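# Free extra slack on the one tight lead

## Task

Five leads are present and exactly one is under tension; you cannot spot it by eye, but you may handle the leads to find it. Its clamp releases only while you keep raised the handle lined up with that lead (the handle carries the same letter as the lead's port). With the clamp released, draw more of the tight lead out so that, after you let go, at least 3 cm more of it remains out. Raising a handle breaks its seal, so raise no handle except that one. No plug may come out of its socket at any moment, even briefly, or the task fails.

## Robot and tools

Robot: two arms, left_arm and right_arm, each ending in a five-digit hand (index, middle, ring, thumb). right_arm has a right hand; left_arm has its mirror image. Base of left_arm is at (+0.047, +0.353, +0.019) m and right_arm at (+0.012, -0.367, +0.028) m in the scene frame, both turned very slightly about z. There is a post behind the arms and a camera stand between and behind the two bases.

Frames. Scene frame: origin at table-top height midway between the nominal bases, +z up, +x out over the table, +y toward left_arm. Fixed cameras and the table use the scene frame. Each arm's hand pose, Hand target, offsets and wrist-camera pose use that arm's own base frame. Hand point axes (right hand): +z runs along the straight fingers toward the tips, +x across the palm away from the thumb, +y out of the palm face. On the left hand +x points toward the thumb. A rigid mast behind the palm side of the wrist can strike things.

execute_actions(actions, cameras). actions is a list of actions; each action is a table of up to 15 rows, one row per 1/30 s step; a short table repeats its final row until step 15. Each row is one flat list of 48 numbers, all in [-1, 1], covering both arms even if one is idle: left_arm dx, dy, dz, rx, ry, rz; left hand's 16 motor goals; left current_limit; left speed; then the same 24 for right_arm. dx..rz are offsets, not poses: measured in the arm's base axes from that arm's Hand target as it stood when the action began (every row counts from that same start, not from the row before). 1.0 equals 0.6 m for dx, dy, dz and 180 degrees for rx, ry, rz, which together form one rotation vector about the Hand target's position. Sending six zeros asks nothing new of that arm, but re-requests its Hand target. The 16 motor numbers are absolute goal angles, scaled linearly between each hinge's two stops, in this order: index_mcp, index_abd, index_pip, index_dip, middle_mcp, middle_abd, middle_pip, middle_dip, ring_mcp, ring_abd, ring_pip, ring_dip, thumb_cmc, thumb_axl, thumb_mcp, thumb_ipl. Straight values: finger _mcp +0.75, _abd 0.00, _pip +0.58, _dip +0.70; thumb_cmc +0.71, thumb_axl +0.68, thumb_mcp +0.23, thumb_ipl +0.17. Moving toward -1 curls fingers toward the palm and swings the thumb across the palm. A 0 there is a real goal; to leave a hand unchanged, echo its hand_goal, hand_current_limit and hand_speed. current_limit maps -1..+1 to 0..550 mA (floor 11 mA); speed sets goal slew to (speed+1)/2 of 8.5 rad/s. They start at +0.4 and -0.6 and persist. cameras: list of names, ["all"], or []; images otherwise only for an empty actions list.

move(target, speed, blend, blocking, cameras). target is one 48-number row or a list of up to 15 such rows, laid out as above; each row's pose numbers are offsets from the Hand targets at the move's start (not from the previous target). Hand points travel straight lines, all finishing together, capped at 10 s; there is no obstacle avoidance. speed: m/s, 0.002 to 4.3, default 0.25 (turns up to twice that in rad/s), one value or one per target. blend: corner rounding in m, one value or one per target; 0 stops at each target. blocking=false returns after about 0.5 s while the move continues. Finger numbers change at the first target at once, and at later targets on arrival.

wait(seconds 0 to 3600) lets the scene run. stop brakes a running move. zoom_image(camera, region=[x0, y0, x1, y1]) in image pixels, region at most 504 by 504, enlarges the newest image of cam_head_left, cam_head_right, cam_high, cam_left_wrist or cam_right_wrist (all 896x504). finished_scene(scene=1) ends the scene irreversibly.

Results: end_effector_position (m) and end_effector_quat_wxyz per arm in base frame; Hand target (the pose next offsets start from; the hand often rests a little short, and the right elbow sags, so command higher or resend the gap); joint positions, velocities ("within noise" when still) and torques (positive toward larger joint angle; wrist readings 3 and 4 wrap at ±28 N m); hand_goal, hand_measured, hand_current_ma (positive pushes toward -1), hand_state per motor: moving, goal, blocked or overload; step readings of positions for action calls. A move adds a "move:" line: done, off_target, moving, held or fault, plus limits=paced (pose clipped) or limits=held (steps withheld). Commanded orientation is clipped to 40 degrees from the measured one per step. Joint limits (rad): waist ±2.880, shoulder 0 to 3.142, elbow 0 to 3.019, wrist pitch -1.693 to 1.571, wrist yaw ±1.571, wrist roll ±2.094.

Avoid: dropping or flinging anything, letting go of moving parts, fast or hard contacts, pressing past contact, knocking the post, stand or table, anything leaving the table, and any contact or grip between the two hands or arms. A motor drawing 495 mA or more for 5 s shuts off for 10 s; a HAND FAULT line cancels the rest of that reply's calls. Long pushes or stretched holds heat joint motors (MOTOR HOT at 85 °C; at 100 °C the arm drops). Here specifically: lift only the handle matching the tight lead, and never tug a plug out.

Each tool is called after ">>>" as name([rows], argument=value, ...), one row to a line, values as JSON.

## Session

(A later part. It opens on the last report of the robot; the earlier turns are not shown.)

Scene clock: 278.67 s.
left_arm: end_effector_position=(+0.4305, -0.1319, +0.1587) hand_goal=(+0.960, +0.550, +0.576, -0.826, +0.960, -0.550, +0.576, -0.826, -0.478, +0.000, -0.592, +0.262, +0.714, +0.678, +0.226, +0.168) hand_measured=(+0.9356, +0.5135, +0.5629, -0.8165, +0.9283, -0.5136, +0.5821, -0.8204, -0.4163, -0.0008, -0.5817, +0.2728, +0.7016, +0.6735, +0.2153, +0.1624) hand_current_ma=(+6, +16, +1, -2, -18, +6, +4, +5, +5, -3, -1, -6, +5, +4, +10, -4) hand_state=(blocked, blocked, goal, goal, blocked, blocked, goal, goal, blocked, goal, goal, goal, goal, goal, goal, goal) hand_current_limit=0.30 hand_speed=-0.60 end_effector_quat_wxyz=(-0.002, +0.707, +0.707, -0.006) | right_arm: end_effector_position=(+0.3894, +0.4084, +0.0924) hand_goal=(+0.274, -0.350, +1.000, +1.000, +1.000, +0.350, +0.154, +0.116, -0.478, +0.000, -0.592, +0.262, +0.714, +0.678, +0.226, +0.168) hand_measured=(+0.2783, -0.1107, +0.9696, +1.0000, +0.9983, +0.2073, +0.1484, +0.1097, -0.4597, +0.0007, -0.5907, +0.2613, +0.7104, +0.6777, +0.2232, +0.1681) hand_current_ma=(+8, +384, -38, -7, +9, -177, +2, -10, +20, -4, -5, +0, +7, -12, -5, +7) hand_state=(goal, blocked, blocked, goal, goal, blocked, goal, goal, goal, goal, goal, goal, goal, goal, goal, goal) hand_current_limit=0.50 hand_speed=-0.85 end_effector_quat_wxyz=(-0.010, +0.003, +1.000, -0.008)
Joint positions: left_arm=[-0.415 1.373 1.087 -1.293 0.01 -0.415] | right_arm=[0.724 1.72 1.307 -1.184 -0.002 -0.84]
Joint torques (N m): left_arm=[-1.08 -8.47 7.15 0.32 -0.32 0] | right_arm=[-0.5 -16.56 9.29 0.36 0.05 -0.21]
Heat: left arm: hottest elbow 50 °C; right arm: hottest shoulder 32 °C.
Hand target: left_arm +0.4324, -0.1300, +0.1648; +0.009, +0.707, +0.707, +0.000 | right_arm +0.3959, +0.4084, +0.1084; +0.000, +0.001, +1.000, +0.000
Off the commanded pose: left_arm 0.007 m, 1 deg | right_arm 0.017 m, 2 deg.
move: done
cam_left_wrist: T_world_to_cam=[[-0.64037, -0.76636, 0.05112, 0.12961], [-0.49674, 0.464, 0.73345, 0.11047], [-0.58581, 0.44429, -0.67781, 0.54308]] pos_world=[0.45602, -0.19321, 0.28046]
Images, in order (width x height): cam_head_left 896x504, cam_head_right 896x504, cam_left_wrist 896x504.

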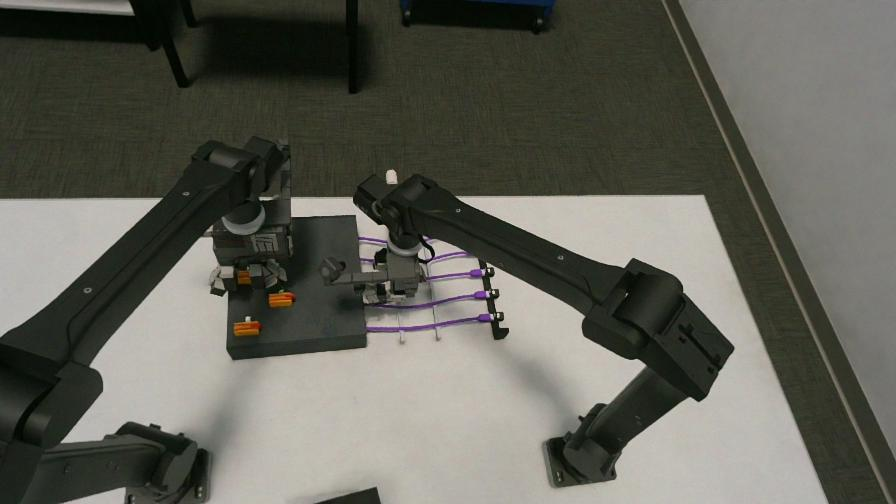

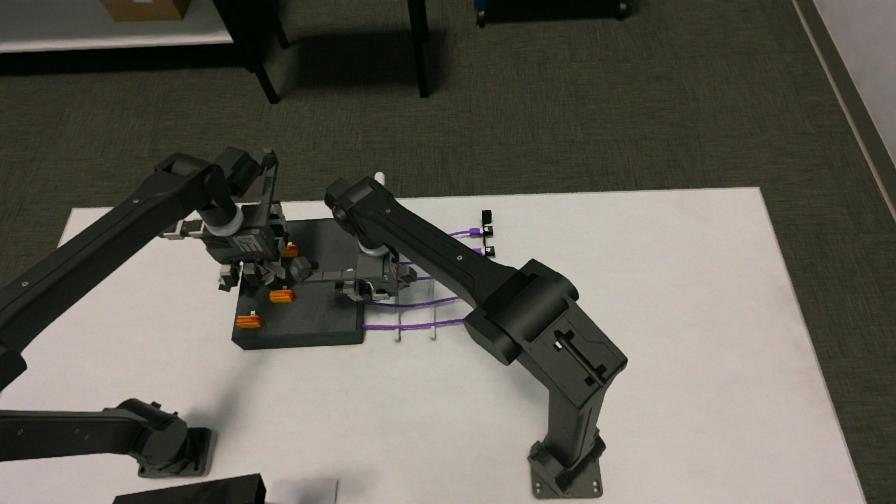

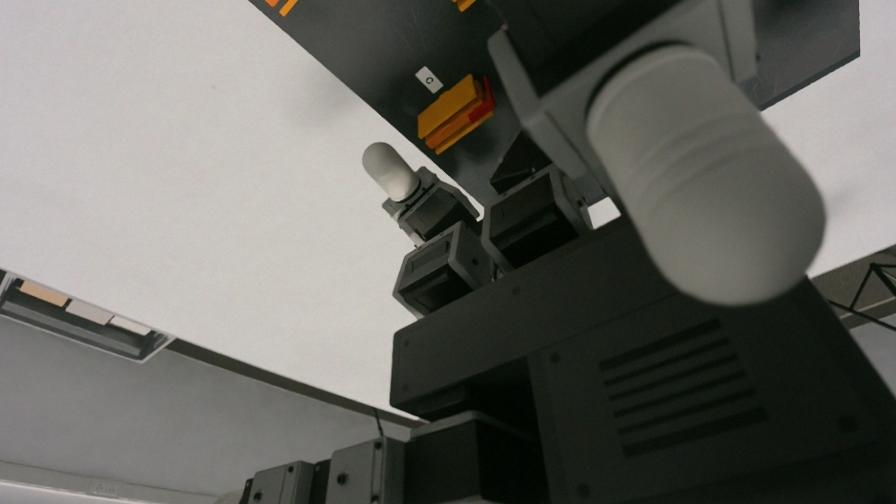

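>>> move(target=[-0.004,0.003,-0.0233,0,0,0, 0.959,0.55,0.576,-0.826, 0.959,-0.55,0.576,-0.826, -0.479,0,-0.592,0.261, 0.714,0.678,0.226,0.168, 0.3,-0.6, 0,0,0,0,0,0, 0.2745,-0.35,1,1, 1,0.35,0.153,0.116, -0.479,0,-0.592,0.261, 0.714,0.678,0.226,0.168, 0.5,-0.85], speed=0.05, cameras=["cam_left_wrist","cam_head_right"])

>>> zoom_image(camera="cam_left_wrist", region=[340, 20, 560, 220])

>>> zoom_image(camera="cam_head_right", region=[200, 220, 320, 320])

Scene clock: 281.47 s.
left_arm: end_effector_position=(+0.4298, -0.1308, +0.1492) hand_goal=(+0.960, +0.550, +0.576, -0.826, +0.960, -0.550, +0.576, -0.826, -0.478, +0.000, -0.592, +0.262, +0.714, +0.678, +0.226, +0.168) hand_measured=(+0.9368, +0.5149, +0.5616, -0.8165, +0.9404, -0.5282, +0.5936, -0.8216, -0.4163, +0.0080, -0.5817, +0.2728, +0.7004, +0.6725, +0.2143, +0.1633) hand_current_ma=(+7, +2, -13, +1, -14, +17, -9, +17, +1, -10, +0, +1, +3, +4, +15, +2) hand_state=(blocked, blocked, goal, goal, goal, blocked, goal, goal, blocked, goal, goal, goal, goal, goal, goal, goal) hand_current_limit=0.30 hand_speed=-0.60 end_effector_quat_wxyz=(+0.002, +0.707, +0.707, -0.003) | right_arm: end_effector_position=(+0.3894, +0.4084, +0.0924) hand_goal=(+0.274, -0.350, +1.000, +1.000, +1.000, +0.350, +0.154, +0.116, -0.478, +0.000, -0.592, +0.262, +0.714, +0.678, +0.226, +0.168) hand_measured=(+0.2771, -0.1107, +0.9683, +0.9990, +0.9983, +0.2073, +0.1484, +0.1097, -0.4597, -0.0008, -0.5894, +0.2613, +0.7104, +0.6777, +0.2232, +0.1681) hand_current_ma=(+4, +381, -40, -7, +11, -177, +0, -12, +22, -1, -8, +1, +6, -7, -7, +7) hand_state=(goal, blocked, blocked, goal, goal, blocked, goal, goal, goal, goal, goal, goal, goal, goal, goal, goal) hand_current_limit=0.50 hand_speed=-0.85 end_effector_quat_wxyz=(-0.010, +0.003, +1.000, -0.008)
Joint positions: left_arm=[-0.414 1.373 1.058 -1.255 0.008 -0.415] | right_arm=[0.724 1.72 1.307 -1.184 -0.002 -0.84]
Joint torques (N m): left_arm=[-0.62 -7.3 6.67 0.38 -0.18 0.03] | right_arm=[-0.56 -16.56 9.32 0.35 0.04 -0.21]
Heat: left arm: hottest elbow 50 °C; right arm: hottest shoulder 32 °C.
Hand target: left_arm +0.4301, -0.1282, +0.1510; +0.009, +0.707, +0.707, +0.000 | right_arm +0.3959, +0.4084, +0.1084; +0.000, +0.001, +1.000, +0.000
Off the commanded pose: left_arm 0.003 m, 1 deg | right_arm 0.017 m, 2 deg.
move: done
cam_left_wrist: T_world_to_cam=[[-0.64027, -0.76675, 0.04635, 0.1311], [-0.50388, 0.46478, 0.72807, 0.12065], [-0.57979, 0.4428, -0.68393, 0.5338]] pos_world=[0.45422, -0.19192, 0.27116]
Images, in order (width x height): cam_head_right 896x504, cam_left_wrist 896x504.

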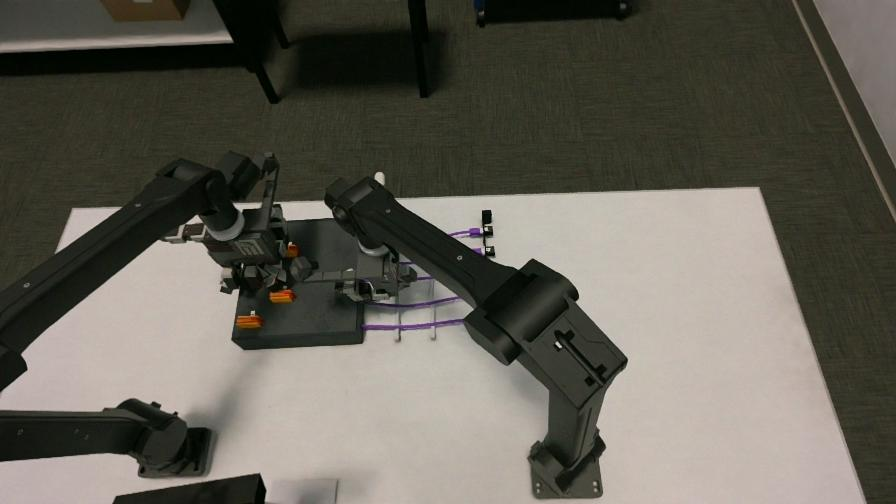

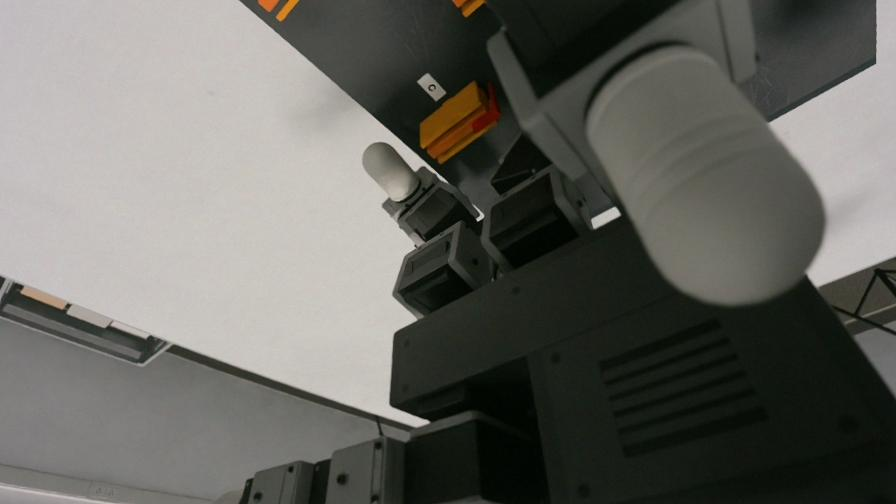

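Scaled by 2.291 from the camera's image (finer frame: 1280x720).

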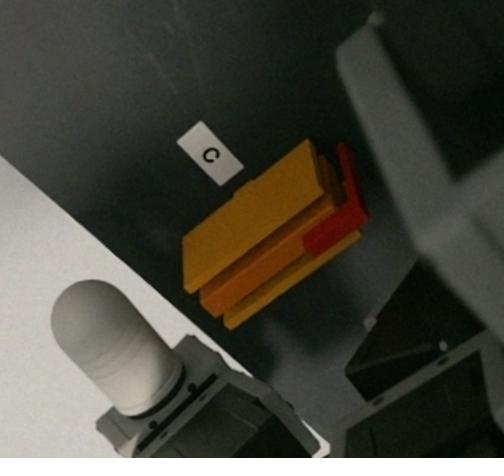

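Scaled by 4.200 from the camera's image (finer frame: 1280x720).

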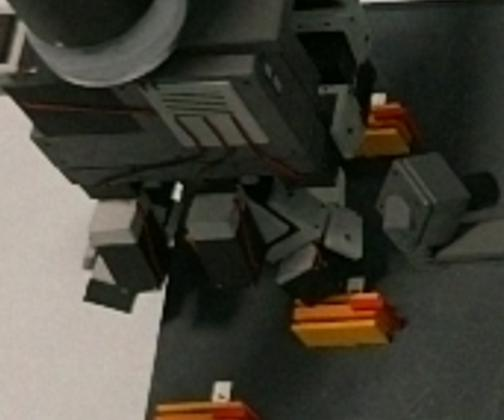

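>>> move([
  [-0.0033,0.0015,0.0,0,0,0, 0.959,0.45,0.576,-0.826, 0.959,-0.42,0.576,-0.826, -0.479,0,-0.592,0.261, 0.714,0.678,0.226,0.168, 0.3,-0.6, 0,0,0,0,0,0, 0.2745,-0.35,1,1, 1,0.35,0.153,0.116, -0.479,0,-0.592,0.261, 0.714,0.678,0.226,0.168, 0.5,-0.85],
  [-0.0033,0.0015,-0.0233,0,0,0, 0.959,0.45,0.576,-0.826, 0.959,-0.42,0.576,-0.826, -0.479,0,-0.592,0.261, 0.714,0.678,0.226,0.168, 0.3,-0.6, 0,0,0,0,0,0, 0.2745,-0.35,1,1, 1,0.35,0.153,0.116, -0.479,0,-0.592,0.261, 0.714,0.678,0.226,0.168, 0.5,-0.85],
], speed=0.04, cameras=["cam_left_wrist","cam_head_right","cam_head_left"])

>>> zoom_image(camera="cam_left_wrist", region=[340, 40, 560, 240])

>>> zoom_image(camera="cam_head_left", region=[200, 230, 310, 320])

Scene clock: 285.30 s.
left_arm: end_effector_position=(+0.4345, -0.1311, +0.1479) hand_goal=(+0.960, +0.450, +0.576, -0.826, +0.960, -0.420, +0.576, -0.826, -0.478, +0.000, -0.592, +0.262, +0.714, +0.678, +0.226, +0.168) hand_measured=(+0.9368, +0.4534, +0.5616, -0.8165, +0.9971, -0.5033, +0.6257, -0.8204, -0.4175, +0.0080, -0.5804, +0.2728, +0.7004, +0.6725, +0.2143, +0.1633) hand_current_ma=(-4, +5, -9, -5, -9, -12, +4, +6, +3, +1, +4, -3, +1, +8, +3, +7) hand_state=(blocked, goal, goal, goal, blocked, blocked, blocked, goal, blocked, goal, goal, goal, goal, goal, goal, goal) hand_current_limit=0.30 hand_speed=-0.60 end_effector_quat_wxyz=(+0.018, +0.706, +0.708, +0.003) | right_arm: end_effector_position=(+0.3894, +0.4084, +0.0924) hand_goal=(+0.274, -0.350, +1.000, +1.000, +1.000, +0.350, +0.154, +0.116, -0.478, +0.000, -0.592, +0.262, +0.714, +0.678, +0.226, +0.168) hand_measured=(+0.2771, -0.1121, +0.9696, +1.0000, +0.9983, +0.2073, +0.1471, +0.1097, -0.4597, -0.0008, -0.5894, +0.2613, +0.7104, +0.6777, +0.2232, +0.1672) hand_current_ma=(+3, +383, -47, -10, +7, -178, -1, -12, +21, -3, -9, -3, +5, -8, -5, +10) hand_state=(goal, blocked, blocked, goal, goal, blocked, goal, goal, goal, goal, goal, goal, goal, goal, goal, goal) hand_current_limit=0.50 hand_speed=-0.85 end_effector_quat_wxyz=(-0.010, +0.003, +1.000, -0.008)
Joint positions: left_arm=[-0.411 1.366 1.041 -1.211 0.007 -0.415] | right_arm=[0.724 1.72 1.307 -1.184 -0.002 -0.84]
Joint torques (N m): left_arm=[-0.73 -6.53 5.44 0.14 -0.15 0.05] | right_arm=[-0.56 -16.56 9.31 0.35 0.05 -0.21]
Heat: left arm: hottest elbow 50 °C; right arm: hottest shoulder 32 °C.
Hand target: left_arm +0.4282, -0.1273, +0.1372; +0.009, +0.707, +0.707, +0.000 | right_arm +0.3959, +0.4084, +0.1084; +0.000, +0.001, +1.000, +0.000
Off the commanded pose: left_arm 0.013 m, 1 deg | right_arm 0.017 m, 2 deg.
move: off_target (left_arm)
cam_left_wrist: T_world_to_cam=[[-0.63922, -0.7682, 0.03575, 0.1348], [-0.52823, 0.47237, 0.70558, 0.13891], [-0.55891, 0.43213, -0.70773, 0.5289]] pos_world=[0.45515, -0.19062, 0.27149]
Images, in order (width x height): cam_head_left 896x504, cam_head_right 896x504, cam_left_wrist 896x504.

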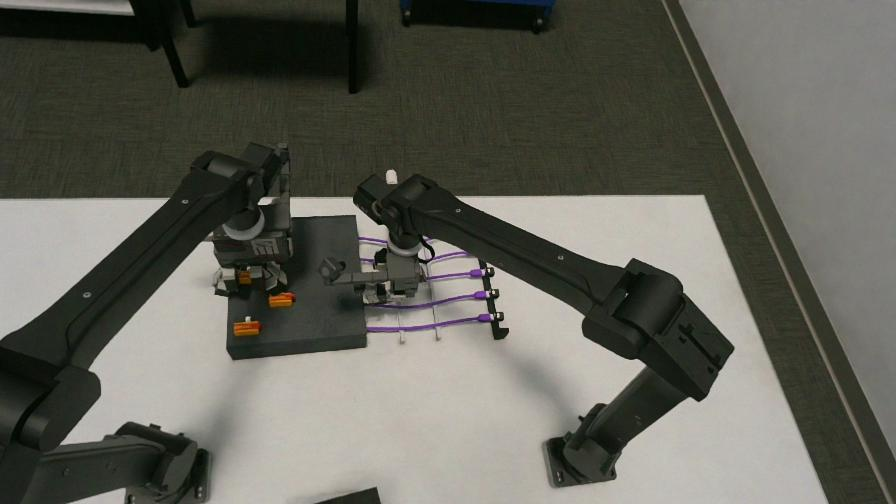

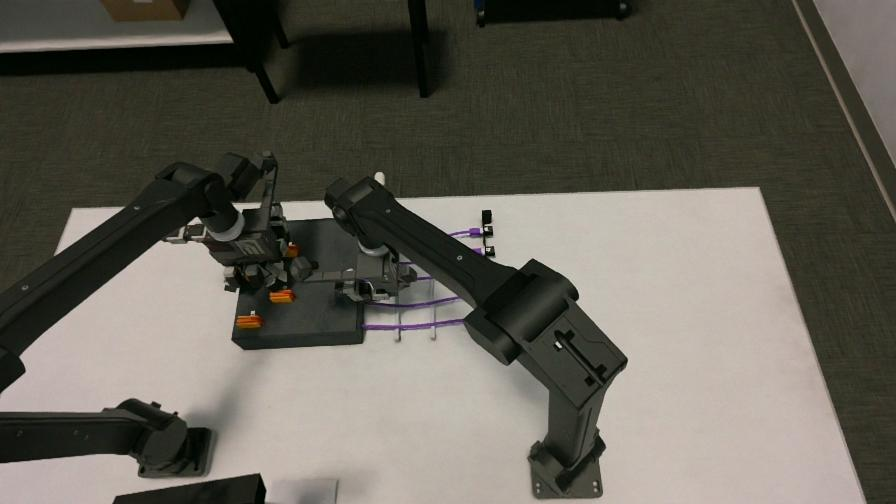

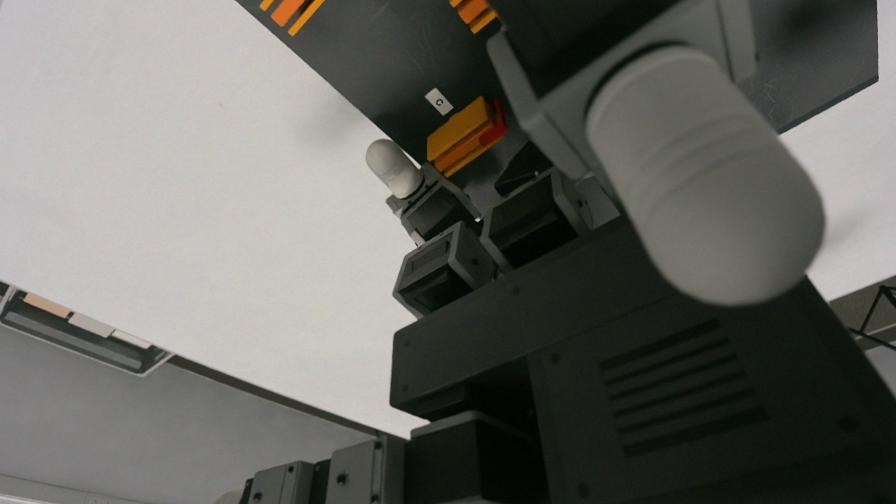

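Scaled by 2.291 from the camera's image (finer frame: 1280x720).

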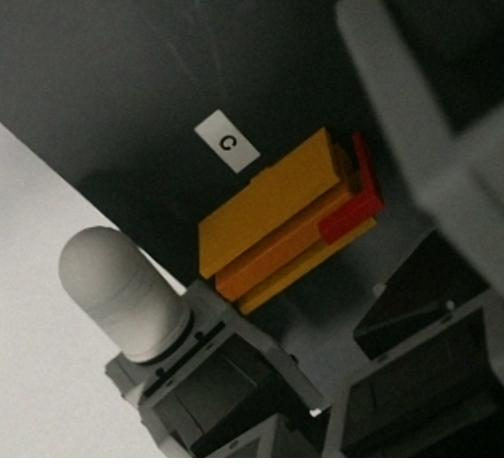

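Scaled by 4.582 from the camera's image (finer frame: 1280x720).

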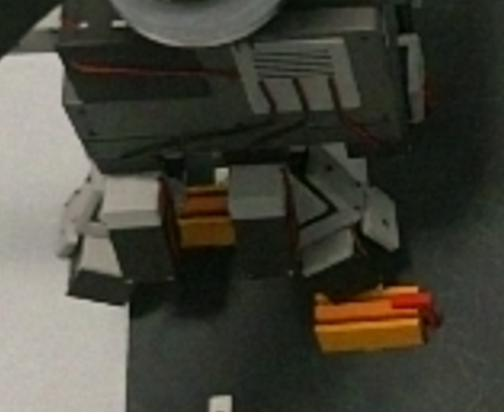

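>>> move([
  [0.003,0,0.08,0,0,0, 0.959,0.45,0.576,-0.826, 0.959,-0.42,0.576,-0.826, -0.479,0,-0.592,0.261, 0.714,0.678,0.226,0.168, 0.3,-0.6, 0,0,0,0,0,0, 0.2745,-0.35,1,1, 1,0.35,0.153,0.116, -0.479,0,-0.592,0.261, 0.714,0.678,0.226,0.168, 0.5,-0.85],
  [-0.0503,-0.002,0.08,0,0,0, 1,0.53,-0.577,0.899, 1,-0.53,-0.577,0.899, -0.479,0,-0.592,0.261, 0.714,0.678,0.226,0.168, 0.4,-0.6, 0,0,0,0,0,0, 0.2745,-0.35,1,1, 1,0.35,0.153,0.116, -0.479,0,-0.592,0.261, 0.714,0.678,0.226,0.168, 0.5,-0.85],
], speed=0.06, cameras=["cam_left_wrist","cam_head_left"])

>>> zoom_image(camera="cam_left_wrist", region=[340, 0, 600, 220])

>>> zoom_image(camera="cam_head_left", region=[200, 210, 320, 320])

Scene clock: 293.67 s.
left_arm: end_effector_position=(+0.4036, -0.1287, +0.1828) hand_goal=(+1.000, +0.530, -0.576, +0.900, +1.000, -0.530, -0.576, +0.900, -0.478, +0.000, -0.592, +0.262, +0.714, +0.678, +0.226, +0.168) hand_measured=(+0.9778, +0.4930, -0.5573, +0.8945, +0.9742, -0.4916, -0.5586, +0.8984, -0.4163, +0.0080, -0.5817, +0.2728, +0.7016, +0.6725, +0.2153, +0.1633) hand_current_ma=(-7, +10, -3, -3, -12, +13, -4, +0, +8, -3, -8, +3, +11, +6, +2, +12) hand_state=(blocked, blocked, goal, goal, blocked, blocked, goal, goal, blocked, goal, goal, goal, goal, goal, goal, goal) hand_current_limit=0.40 hand_speed=-0.60 end_effector_quat_wxyz=(+0.011, +0.708, +0.707, -0.001) | right_arm: end_effector_position=(+0.3894, +0.4084, +0.0924) hand_goal=(+0.274, -0.350, +1.000, +1.000, +1.000, +0.350, +0.154, +0.116, -0.478, +0.000, -0.592, +0.262, +0.714, +0.678, +0.226, +0.168) hand_measured=(+0.2771, -0.1107, +0.9683, +1.0000, +0.9995, +0.2073, +0.1484, +0.1097, -0.4597, +0.0007, -0.5894, +0.2613, +0.7104, +0.6777, +0.2242, +0.1681) hand_current_ma=(+5, +384, -38, -8, +6, -181, -1, -12, +22, -8, -4, -1, +4, -11, -6, +7) hand_state=(goal, blocked, blocked, goal, goal, blocked, goal, goal, goal, goal, goal, goal, goal, goal, goal, goal) hand_current_limit=0.50 hand_speed=-0.85 end_effector_quat_wxyz=(-0.010, +0.003, +1.000, -0.008)
Joint positions: left_arm=[-0.438 1.271 1.052 -1.331 0.009 -0.436] | right_arm=[0.724 1.72 1.307 -1.184 -0.002 -0.84]
Joint torques (N m): left_arm=[-1.79 -6.77 7.42 -0.36 -0.32 -0.14] | right_arm=[-0.5 -16.56 9.28 0.36 0.04 -0.21]
Heat: left arm: hottest elbow 49 °C; right arm: hottest shoulder 32 °C.
Hand target: left_arm +0.3979, -0.1284, +0.1850; +0.009, +0.707, +0.707, +0.000 | right_arm +0.3959, +0.4084, +0.1084; +0.000, +0.001, +1.000, +0.000
Off the commanded pose: left_arm 0.006 m, 0 deg | right_arm 0.017 m, 2 deg.
move: done
cam_left_wrist: T_world_to_cam=[[-0.64248, -0.76513, 0.04226, 0.11627], [-0.51514, 0.47208, 0.71538, 0.08971], [-0.56731, 0.43785, -0.69746, 0.53748]] pos_world=[0.42584, -0.18872, 0.30578]
Images, in order (width x height): cam_head_left 896x504, cam_left_wrist 896x504.

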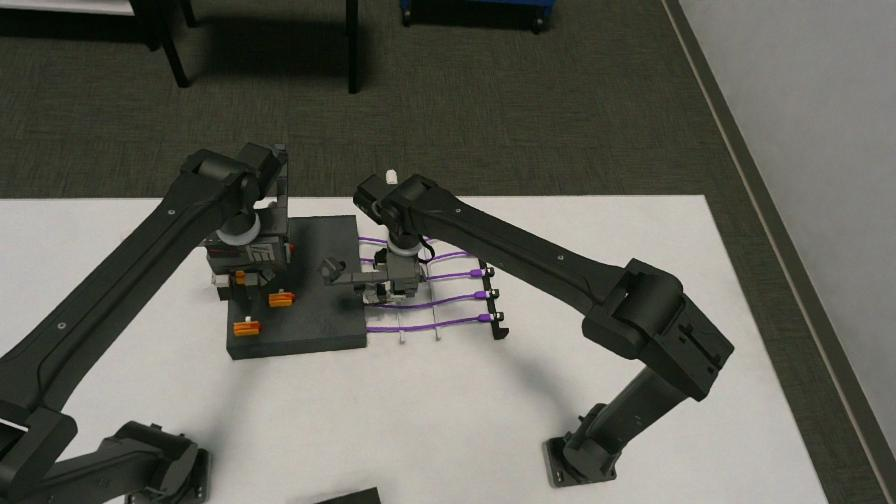

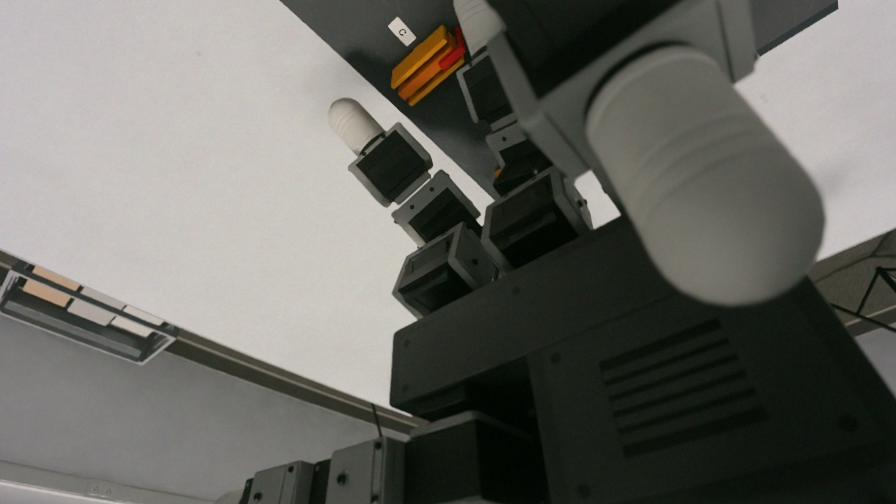

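Scaled by 1.938 from the camera's image (finer frame: 1280x720).

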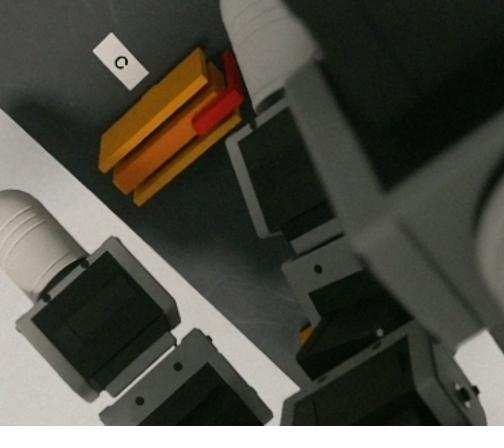

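Scaled by 4.200 from the camera's image (finer frame: 1280x720).

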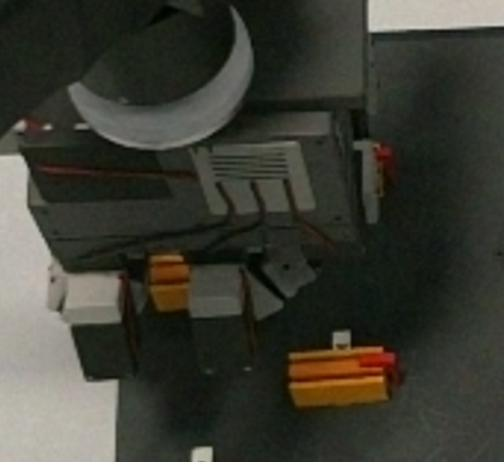

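>>> move(target=[-0.0115,0.0007,-0.045,0,0,0, 1,0.53,-0.577,0.899, 1,-0.53,-0.577,0.899, -0.479,0,-0.592,0.261, 0.714,0.678,0.226,0.168, 0.4,-0.6, 0,0,0,0,0,0, 0.2745,-0.35,1,1, 1,0.35,0.153,0.116, -0.479,0,-0.592,0.261, 0.714,0.678,0.226,0.168, 0.5,-0.85], speed=0.06, cameras=["cam_left_wrist","cam_head_left"])

>>> zoom_image(camera="cam_left_wrist", region=[320, 0, 560, 200])

>>> zoom_image(camera="cam_head_left", region=[200, 210, 320, 320])

Scene clock: 297.27 s.
left_arm: end_effector_position=(+0.3911, -0.1249, +0.1544) hand_goal=(+1.000, +0.530, -0.576, +0.900, +1.000, -0.530, -0.576, +0.900, -0.478, +0.000, -0.592, +0.262, +0.714, +0.678, +0.226, +0.168) hand_measured=(+0.9778, +0.4944, -0.5573, +0.8945, +0.9730, -0.4901, -0.5586, +0.8984, -0.4175, +0.0080, -0.5817, +0.2728, +0.7016, +0.6725, +0.2153, +0.1633) hand_current_ma=(+6, +6, -4, +4, -6, +4, -8, +8, +9, -4, +4, +0, +6, +2, -1, +13) hand_state=(blocked, blocked, goal, goal, blocked, blocked, goal, goal, blocked, goal, goal, goal, goal, goal, goal, goal) hand_current_limit=0.40 hand_speed=-0.60 end_effector_quat_wxyz=(+0.000, +0.707, +0.707, -0.005) | right_arm: end_effector_position=(+0.3894, +0.4084, +0.0924) hand_goal=(+0.274, -0.350, +1.000, +1.000, +1.000, +0.350, +0.154, +0.116, -0.478, +0.000, -0.592, +0.262, +0.714, +0.678, +0.226, +0.168) hand_measured=(+0.2771, -0.1107, +0.9683, +1.0000, +0.9995, +0.2058, +0.1471, +0.1097, -0.4597, +0.0007, -0.5894, +0.2613, +0.7092, +0.6767, +0.2232, +0.1681) hand_current_ma=(+8, +378, -38, -6, +4, -178, -3, -15, +23, +0, -6, -1, +7, -11, -8, +7) hand_state=(goal, blocked, blocked, goal, goal, blocked, goal, goal, goal, goal, goal, goal, goal, goal, goal, goal) hand_current_limit=0.50 hand_speed=-0.85 end_effector_quat_wxyz=(-0.010, +0.003, +1.000, -0.008)
Joint positions: left_arm=[-0.444 1.271 0.979 -1.283 0.009 -0.444] | right_arm=[0.724 1.72 1.307 -1.184 -0.002 -0.84]
Joint torques (N m): left_arm=[-1.79 -5.77 7.13 0.57 -0.22 -0.1] | right_arm=[-0.44 -16.62 9.31 0.34 0.05 -0.21]
Heat: left arm: hottest elbow 49 °C; right arm: hottest shoulder 32 °C.
Hand target: left_arm +0.3910, -0.1280, +0.1580; +0.009, +0.707, +0.707, +0.000 | right_arm +0.3959, +0.4084, +0.1084; +0.000, +0.001, +1.000, +0.000
Off the commanded pose: left_arm 0.005 m, 1 deg | right_arm 0.017 m, 2 deg.
move: done
cam_left_wrist: T_world_to_cam=[[-0.64035, -0.76656, 0.04837, 0.1103], [-0.50028, 0.46404, 0.73102, 0.09266], [-0.58282, 0.44391, -0.68064, 0.51309]] pos_world=[0.41602, -0.18621, 0.27616]
Images, in order (width x height): cam_head_left 896x504, cam_left_wrist 896x504.

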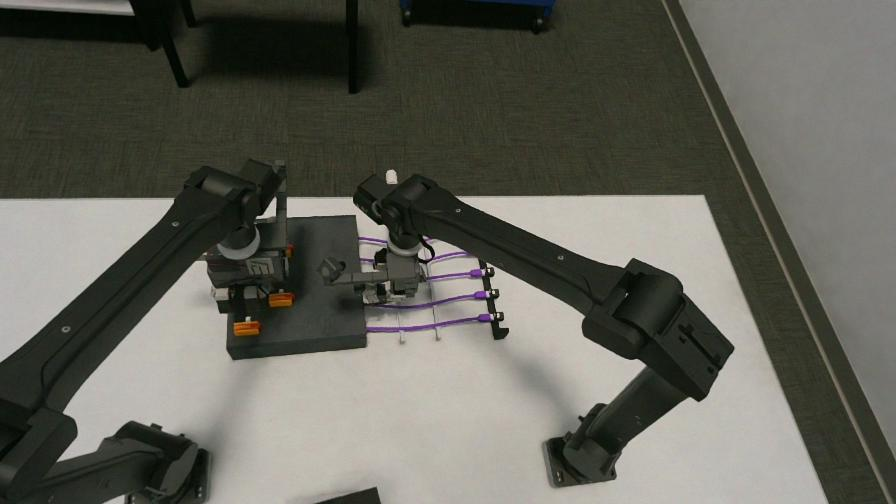

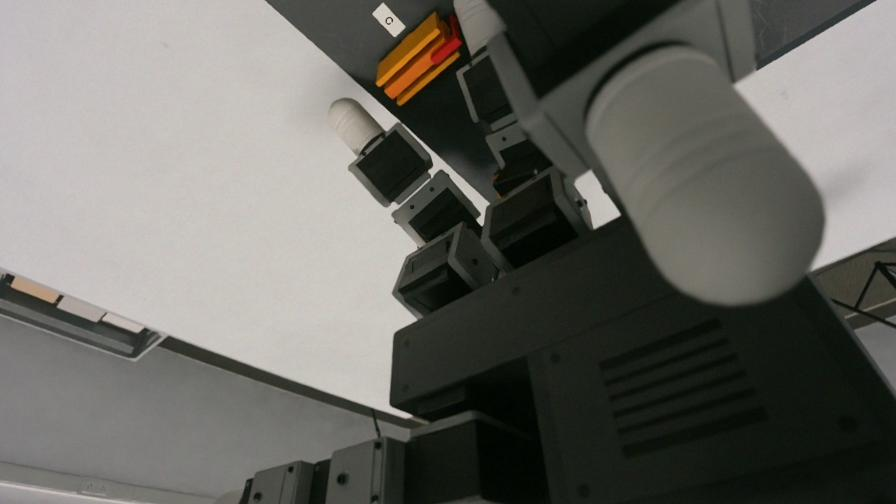

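Scaled by 2.100 from the camera's image (finer frame: 1280x720).

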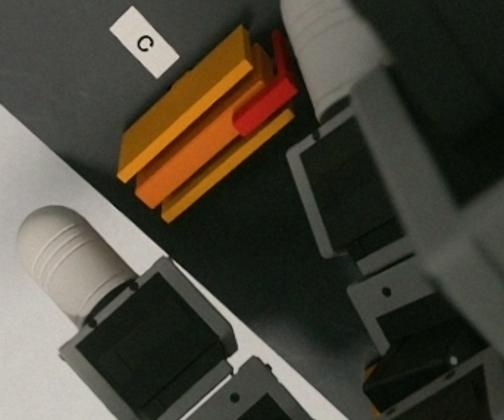

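Scaled by 4.200 from the camera's image (finer frame: 1280x720).

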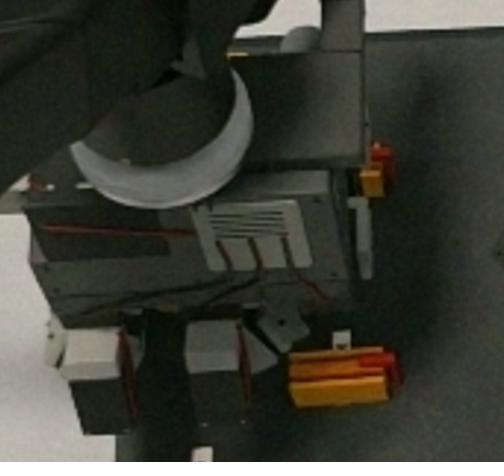

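>>> move([
  [-0.0033,-0.01,0.0,0,0,0, 1,0.53,-0.577,0.899, 1,-0.53,-0.577,0.899, -0.479,0,-0.592,0.261, 0.714,0.678,0.226,0.168, 0.4,-0.6, 0,0,0,0,0,0, 0.2745,-0.35,1,1, 1,0.35,0.153,0.116, -0.479,0,-0.592,0.261, 0.714,0.678,0.226,0.168, 0.5,-0.85],
  [-0.0033,-0.0083,-0.0208,0,0,0, 1,0.53,-0.577,0.899, 1,-0.53,-0.577,0.899, -0.479,0,-0.592,0.261, 0.714,0.678,0.226,0.168, 0.4,-0.6, 0,0,0,0,0,0, 0.2745,-0.35,1,1, 1,0.35,0.153,0.116, -0.479,0,-0.592,0.261, 0.714,0.678,0.226,0.168, 0.5,-0.85],
], speed=0.05, cameras=["cam_left_wrist","cam_head_left"])

>>> zoom_image(camera="cam_left_wrist", region=[320, 0, 560, 200])

Scene clock: 299.93 s.
left_arm: end_effector_position=(+0.3892, -0.1321, +0.1481) hand_goal=(+1.000, +0.530, -0.576, +0.900, +1.000, -0.530, -0.576, +0.900, -0.478, +0.000, -0.592, +0.262, +0.714, +0.678, +0.226, +0.168) hand_measured=(+0.9790, +0.4944, -0.5573, +0.8945, +0.9898, -0.5180, -0.5753, +0.9035, -0.4163, +0.0065, -0.5817, +0.2715, +0.7016, +0.6725, +0.2153, +0.1633) hand_current_ma=(-4, -2, -5, -4, -14, +6, -11, +0, +12, -9, -11, -8, +20, +7, +4, -4) hand_state=(blocked, blocked, goal, goal, goal, goal, goal, goal, blocked, goal, goal, goal, goal, goal, goal, goal) hand_current_limit=0.40 hand_speed=-0.60 end_effector_quat_wxyz=(+0.007, +0.708, +0.706, -0.002) | right_arm: end_effector_position=(+0.3894, +0.4084, +0.0924) hand_goal=(+0.274, -0.350, +1.000, +1.000, +1.000, +0.350, +0.154, +0.116, -0.478, +0.000, -0.592, +0.262, +0.714, +0.678, +0.226, +0.168) hand_measured=(+0.2771, -0.1107, +0.9683, +1.0000, +0.9983, +0.2073, +0.1484, +0.1097, -0.4597, +0.0007, -0.5894, +0.2613, +0.7104, +0.6777, +0.2232, +0.1681) hand_current_ma=(+10, +381, -39, -11, +9, -174, -4, -13, +17, -4, -8, -2, +9, -5, -7, +11) hand_state=(goal, blocked, blocked, goal, goal, blocked, goal, goal, goal, goal, goal, goal, goal, goal, goal, goal) hand_current_limit=0.50 hand_speed=-0.85 end_effector_quat_wxyz=(-0.010, +0.003, +1.000, -0.008)
Joint positions: left_arm=[-0.465 1.271 0.96 -1.248 0.008 -0.462] | right_arm=[0.724 1.72 1.307 -1.184 -0.002 -0.84]
Joint torques (N m): left_arm=[-1.14 -5.66 6.76 0.66 -0.25 -0.07] | right_arm=[-0.5 -16.56 9.31 0.35 0.05 -0.2]
Heat: left arm: hottest elbow 49 °C; right arm: hottest shoulder 32 °C.
Hand target: left_arm +0.3890, -0.1330, +0.1455; +0.009, +0.707, +0.707, +0.000 | right_arm +0.3959, +0.4084, +0.1084; +0.000, +0.001, +1.000, +0.000
Off the commanded pose: left_arm 0.003 m, 0 deg | right_arm 0.017 m, 2 deg.
move: done
cam_left_wrist: T_world_to_cam=[[-0.64357, -0.76411, 0.04427, 0.10604], [-0.50827, 0.4699, 0.72171, 0.10483], [-0.57226, 0.44197, -0.69078, 0.50816]] pos_world=[0.41233, -0.19282, 0.27067]
Images, in order (width x height): cam_head_left 896x504, cam_left_wrist 896x504.

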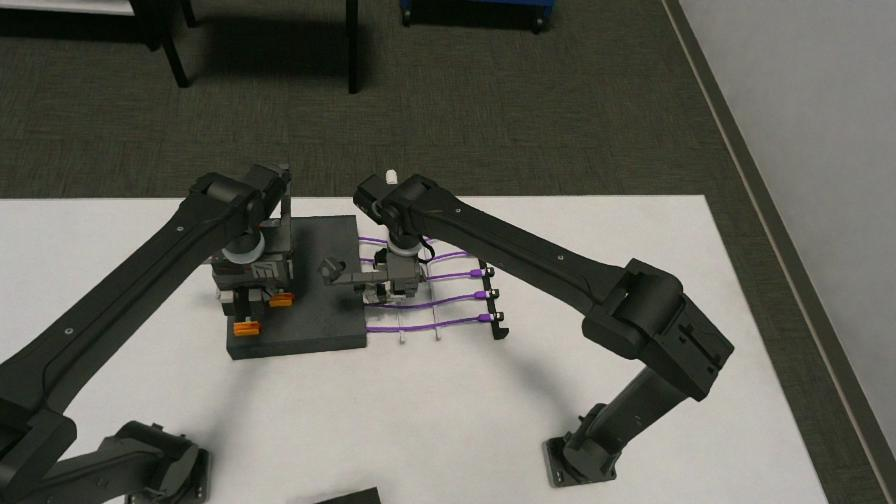

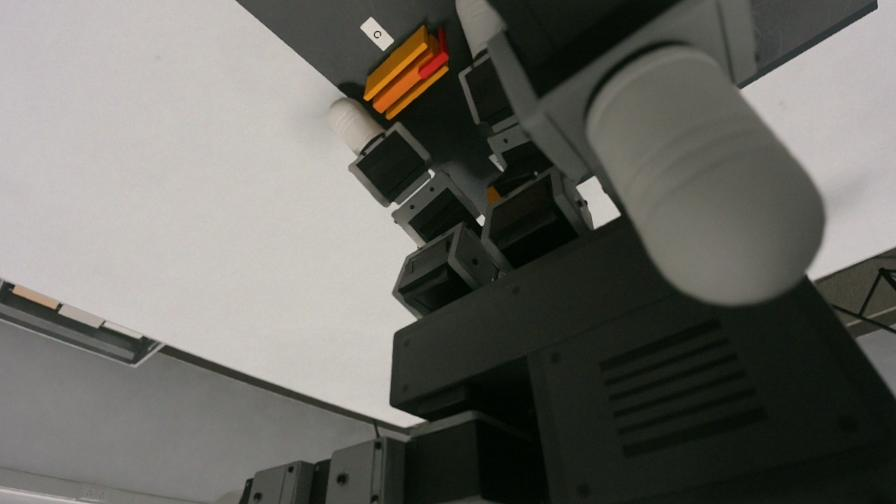

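Scaled by 2.100 from the camera's image (finer frame: 1280x720).

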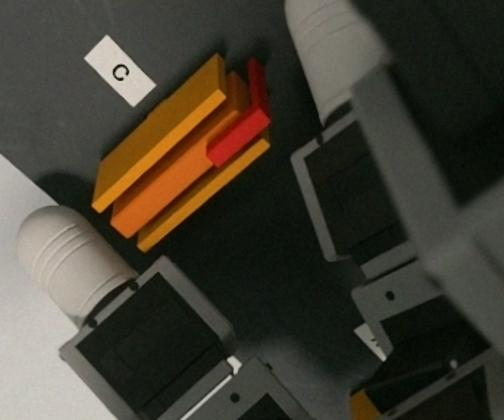

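>>> move([
  [0.0,0.003,0.001,0,0,0, 1,0.35,-0.577,0.899, 1,-0.38,-0.577,0.899, -0.479,0,-0.592,0.261, 0.714,0.678,0.226,0.168, 0.4,-0.6, 0,0,0,0,0,0, 0.2745,-0.35,1,1, 1,0.35,0.153,0.116, -0.479,0,-0.592,0.261, 0.714,0.678,0.226,0.168, 0.5,-0.85],
  [0.0,0.003,-0.012,0,0,0, 1,0.35,-0.577,0.899, 1,-0.38,-0.577,0.899, -0.479,0,-0.592,0.261, 0.714,0.678,0.226,0.168, 0.4,-0.6, 0,0,0,0,0,0, 0.2745,-0.35,1,1, 1,0.35,0.153,0.116, -0.479,0,-0.592,0.261, 0.714,0.678,0.226,0.168, 0.5,-0.85],
], speed=0.05, cameras=["cam_left_wrist","cam_head_left"])

>>> zoom_image(camera="cam_left_wrist", region=[320, 0, 560, 200])

Scene clock: 302.80 s.
left_arm: end_effector_position=(+0.3905, -0.1321, +0.1457) hand_goal=(+1.000, +0.350, -0.576, +0.900, +1.000, -0.380, -0.576, +0.900, -0.478, +0.000, -0.592, +0.262, +0.714, +0.678, +0.226, +0.168) hand_measured=(+0.9790, +0.3567, -0.5573, +0.8945, +0.9971, -0.3993, -0.5868, +0.9073, -0.4163, +0.0051, -0.5804, +0.2728, +0.7016, +0.6725, +0.2153, +0.1633) hand_current_ma=(-2, +15, +2, -3, -6, +5, -16, -4, +9, -5, -2, +3, +6, +14, -10, +2) hand_state=(blocked, goal, goal, goal, goal, goal, goal, goal, blocked, goal, goal, goal, goal, goal, goal, goal) hand_current_limit=0.40 hand_speed=-0.60 end_effector_quat_wxyz=(+0.010, +0.708, +0.706, +0.001) | right_arm: end_effector_position=(+0.3894, +0.4084, +0.0924) hand_goal=(+0.274, -0.350, +1.000, +1.000, +1.000, +0.350, +0.154, +0.116, -0.478, +0.000, -0.592, +0.262, +0.714, +0.678, +0.226, +0.168) hand_measured=(+0.2771, -0.1107, +0.9696, +0.9990, +0.9995, +0.2073, +0.1484, +0.1097, -0.4597, -0.0008, -0.5907, +0.2613, +0.7104, +0.6777, +0.2232, +0.1681) hand_current_ma=(+10, +382, -42, -4, +5, -177, -1, -12, +21, -3, -6, +1, +7, -5, -6, +8) hand_state=(goal, blocked, blocked, goal, goal, blocked, goal, goal, goal, goal, goal, goal, goal, goal, goal, goal) hand_current_limit=0.50 hand_speed=-0.85 end_effector_quat_wxyz=(-0.010, +0.003, +1.000, -0.008)
Joint positions: left_arm=[-0.465 1.271 0.951 -1.231 0.005 -0.462] | right_arm=[0.724 1.72 1.307 -1.184 -0.002 -0.84]
Joint torques (N m): left_arm=[-1.08 -4.6 6.08 0.55 -0.12 -0.01] | right_arm=[-0.5 -16.62 9.31 0.36 0.04 -0.21]
Heat: left arm: hottest elbow 48 °C; right arm: hottest shoulder 32 °C.
Hand target: left_arm +0.3890, -0.1312, +0.1383; +0.009, +0.707, +0.707, +0.000 | right_arm +0.3959, +0.4084, +0.1084; +0.000, +0.001, +1.000, +0.000
Off the commanded pose: left_arm 0.008 m, 0 deg | right_arm 0.017 m, 2 deg.
move: done
cam_left_wrist: T_world_to_cam=[[-0.64387, -0.76413, 0.03926, 0.10775], [-0.51495, 0.47072, 0.71642, 0.11076], [-0.56591, 0.44106, -0.69657, 0.50542]] pos_world=[0.41243, -0.19272, 0.26848]
Images, in order (width x height): cam_head_left 896x504, cam_left_wrist 896x504.

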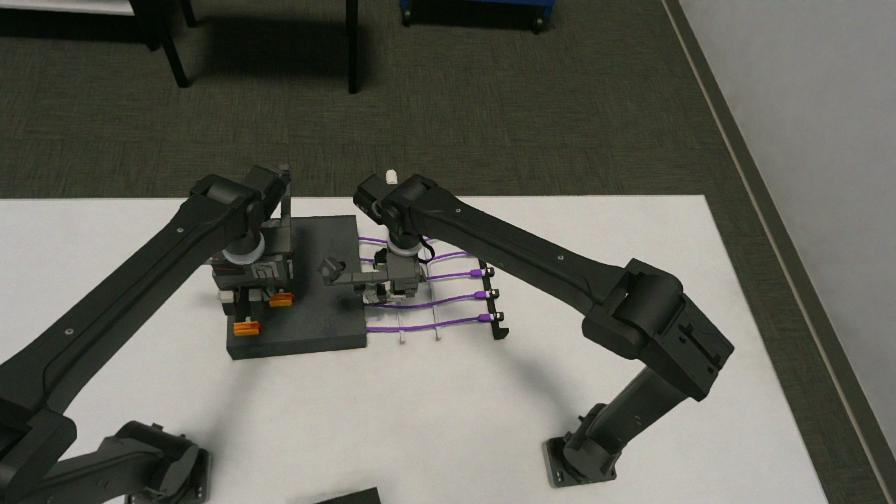

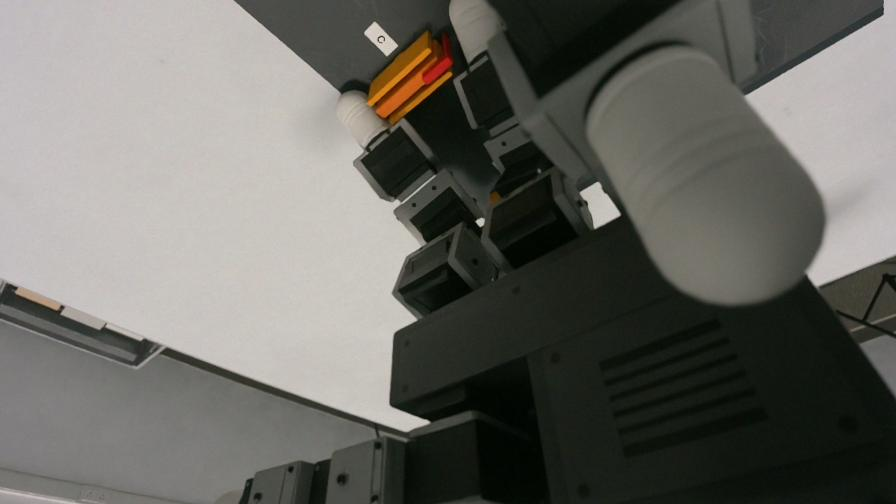

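Scaled by 2.100 from the camera's image (finer frame: 1280x720).

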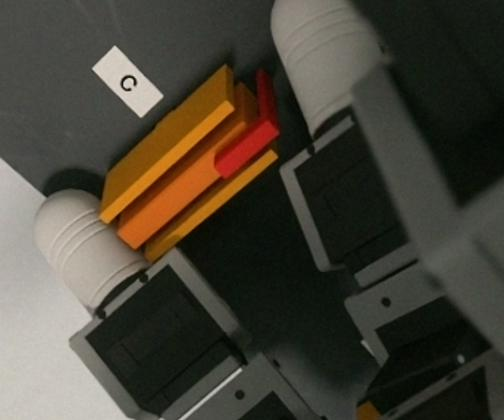

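>>> zoom_image(camera="cam_left_wrist", region=[450, 110, 550, 220])

>>> zoom_image(camera="cam_head_left", region=[205, 220, 305, 345])

Scaled by 4.582 from the camera's image (finer frame: 1280x720).

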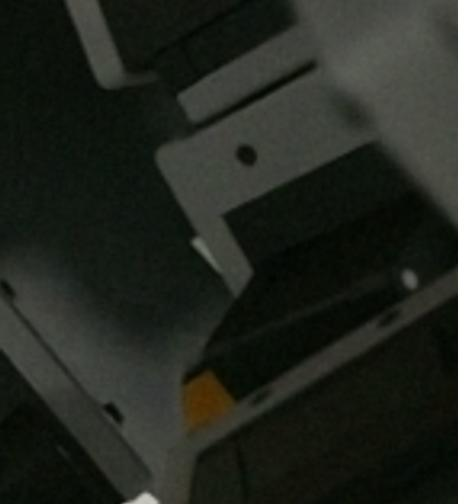

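Scaled by 4.032 from the camera's image (finer frame: 1280x720).

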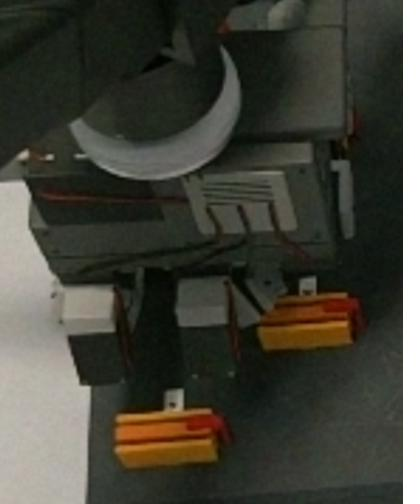

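>>> move([
  [0.0,0.001,0.025,0,0,0, 1,0.35,-0.577,0.899, 1,-0.38,-0.577,0.899, -0.479,0,-0.592,0.261, 0.714,0.678,0.226,0.168, 0.4,-0.6, 0,0,0,0,0,0, 0.2745,-0.35,1,1, 1,0.35,0.153,0.116, -0.479,0,-0.592,0.261, 0.714,0.678,0.226,0.168, 0.5,-0.85],
  [-0.0083,0.001,0.025,0,0,0, 1,0.35,-0.577,0.899, 1,-0.38,-0.577,0.899, -0.479,0,-0.592,0.261, 0.714,0.678,0.226,0.168, 0.4,-0.6, 0,0,0,0,0,0, 0.2745,-0.35,1,1, 1,0.35,0.153,0.116, -0.479,0,-0.592,0.261, 0.714,0.678,0.226,0.168, 0.5,-0.85],
  [-0.0083,0.001,0.004,0,0,0, 1,0.35,-0.577,0.899, 1,-0.38,-0.577,0.899, -0.479,0,-0.592,0.261, 0.714,0.678,0.226,0.168, 0.4,-0.6, 0,0,0,0,0,0, 0.2745,-0.35,1,1, 1,0.35,0.153,0.116, -0.479,0,-0.592,0.261, 0.714,0.678,0.226,0.168, 0.5,-0.85],
], speed=0.05, cameras=["cam_left_wrist"])

>>> zoom_image(camera="cam_left_wrist", region=[320, 0, 560, 200])

Scene clock: 309.73 s.
left_arm: end_effector_position=(+0.3867, -0.1303, +0.1455) hand_goal=(+1.000, +0.350, -0.576, +0.900, +1.000, -0.380, -0.576, +0.900, -0.478, +0.000, -0.592, +0.262, +0.714, +0.678, +0.226, +0.168) hand_measured=(+0.9790, +0.3567, -0.5573, +0.8945, +0.9838, -0.4022, -0.5920, +0.9073, -0.4163, +0.0051, -0.5817, +0.2715, +0.7004, +0.6714, +0.2153, +0.1624) hand_current_ma=(-2, +1, +4, -5, -5, +11, -12, +5, +13, -4, -3, +3, +13, +19, +6, +9) hand_state=(blocked, goal, goal, goal, goal, blocked, goal, goal, blocked, goal, goal, goal, goal, goal, goal, goal) hand_current_limit=0.40 hand_speed=-0.60 end_effector_quat_wxyz=(+0.007, +0.708, +0.706, +0.000) | right_arm: end_effector_position=(+0.3894, +0.4084, +0.0924) hand_goal=(+0.274, -0.350, +1.000, +1.000, +1.000, +0.350, +0.154, +0.116, -0.478, +0.000, -0.592, +0.262, +0.714, +0.678, +0.226, +0.168) hand_measured=(+0.2771, -0.1107, +0.9696, +1.0000, +0.9983, +0.2073, +0.1484, +0.1097, -0.4585, -0.0008, -0.5907, +0.2626, +0.7104, +0.6767, +0.2232, +0.1681) hand_current_ma=(+7, +382, -42, -6, +6, -181, -1, -14, +23, -5, -3, -2, +6, -5, -7, +10) hand_state=(goal, blocked, blocked, goal, goal, blocked, goal, goal, goal, goal, goal, goal, goal, goal, goal, goal) hand_current_limit=0.50 hand_speed=-0.85 end_effector_quat_wxyz=(-0.010, +0.003, +1.000, -0.008)
Joint positions: left_arm=[-0.465 1.264 0.945 -1.239 0.005 -0.462] | right_arm=[0.724 1.72 1.307 -1.184 -0.002 -0.84]
Joint torques (N m): left_arm=[-1.38 -5.48 6.17 0.62 -0.19 -0.06] | right_arm=[-0.5 -16.56 9.29 0.36 0.05 -0.21]
Heat: left arm: hottest elbow 48 °C; right arm: hottest shoulder 32 °C.
Hand target: left_arm +0.3841, -0.1306, +0.1406; +0.009, +0.707, +0.707, +0.000 | right_arm +0.3959, +0.4084, +0.1084; +0.000, +0.001, +1.000, +0.000
Off the commanded pose: left_arm 0.005 m, 0 deg | right_arm 0.017 m, 2 deg.
move: done
cam_left_wrist: T_world_to_cam=[[-0.64364, -0.76424, 0.04078, 0.10646], [-0.51078, 0.46863, 0.72075, 0.1056], [-0.56994, 0.44307, -0.69199, 0.50351]] pos_world=[0.40943, -0.19122, 0.26797]

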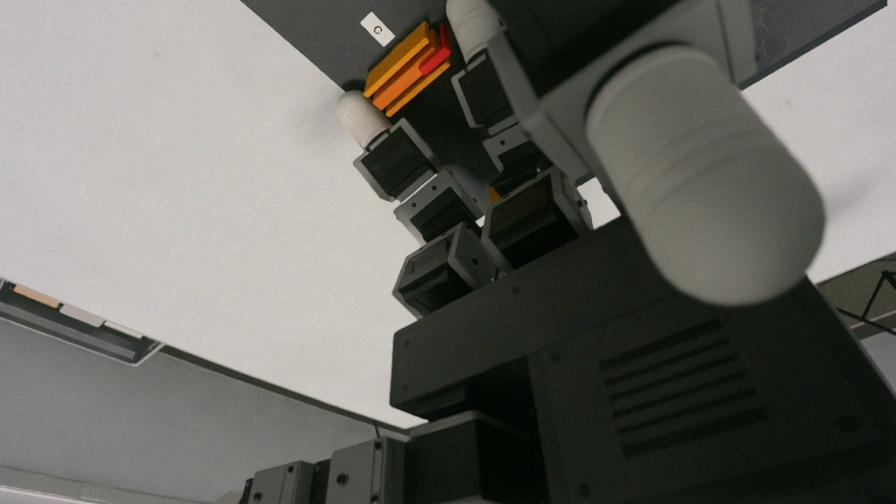

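Scaled by 2.100 from the camera's image (finer frame: 1280x720).

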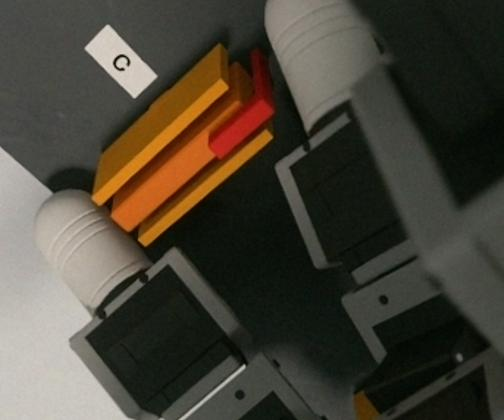

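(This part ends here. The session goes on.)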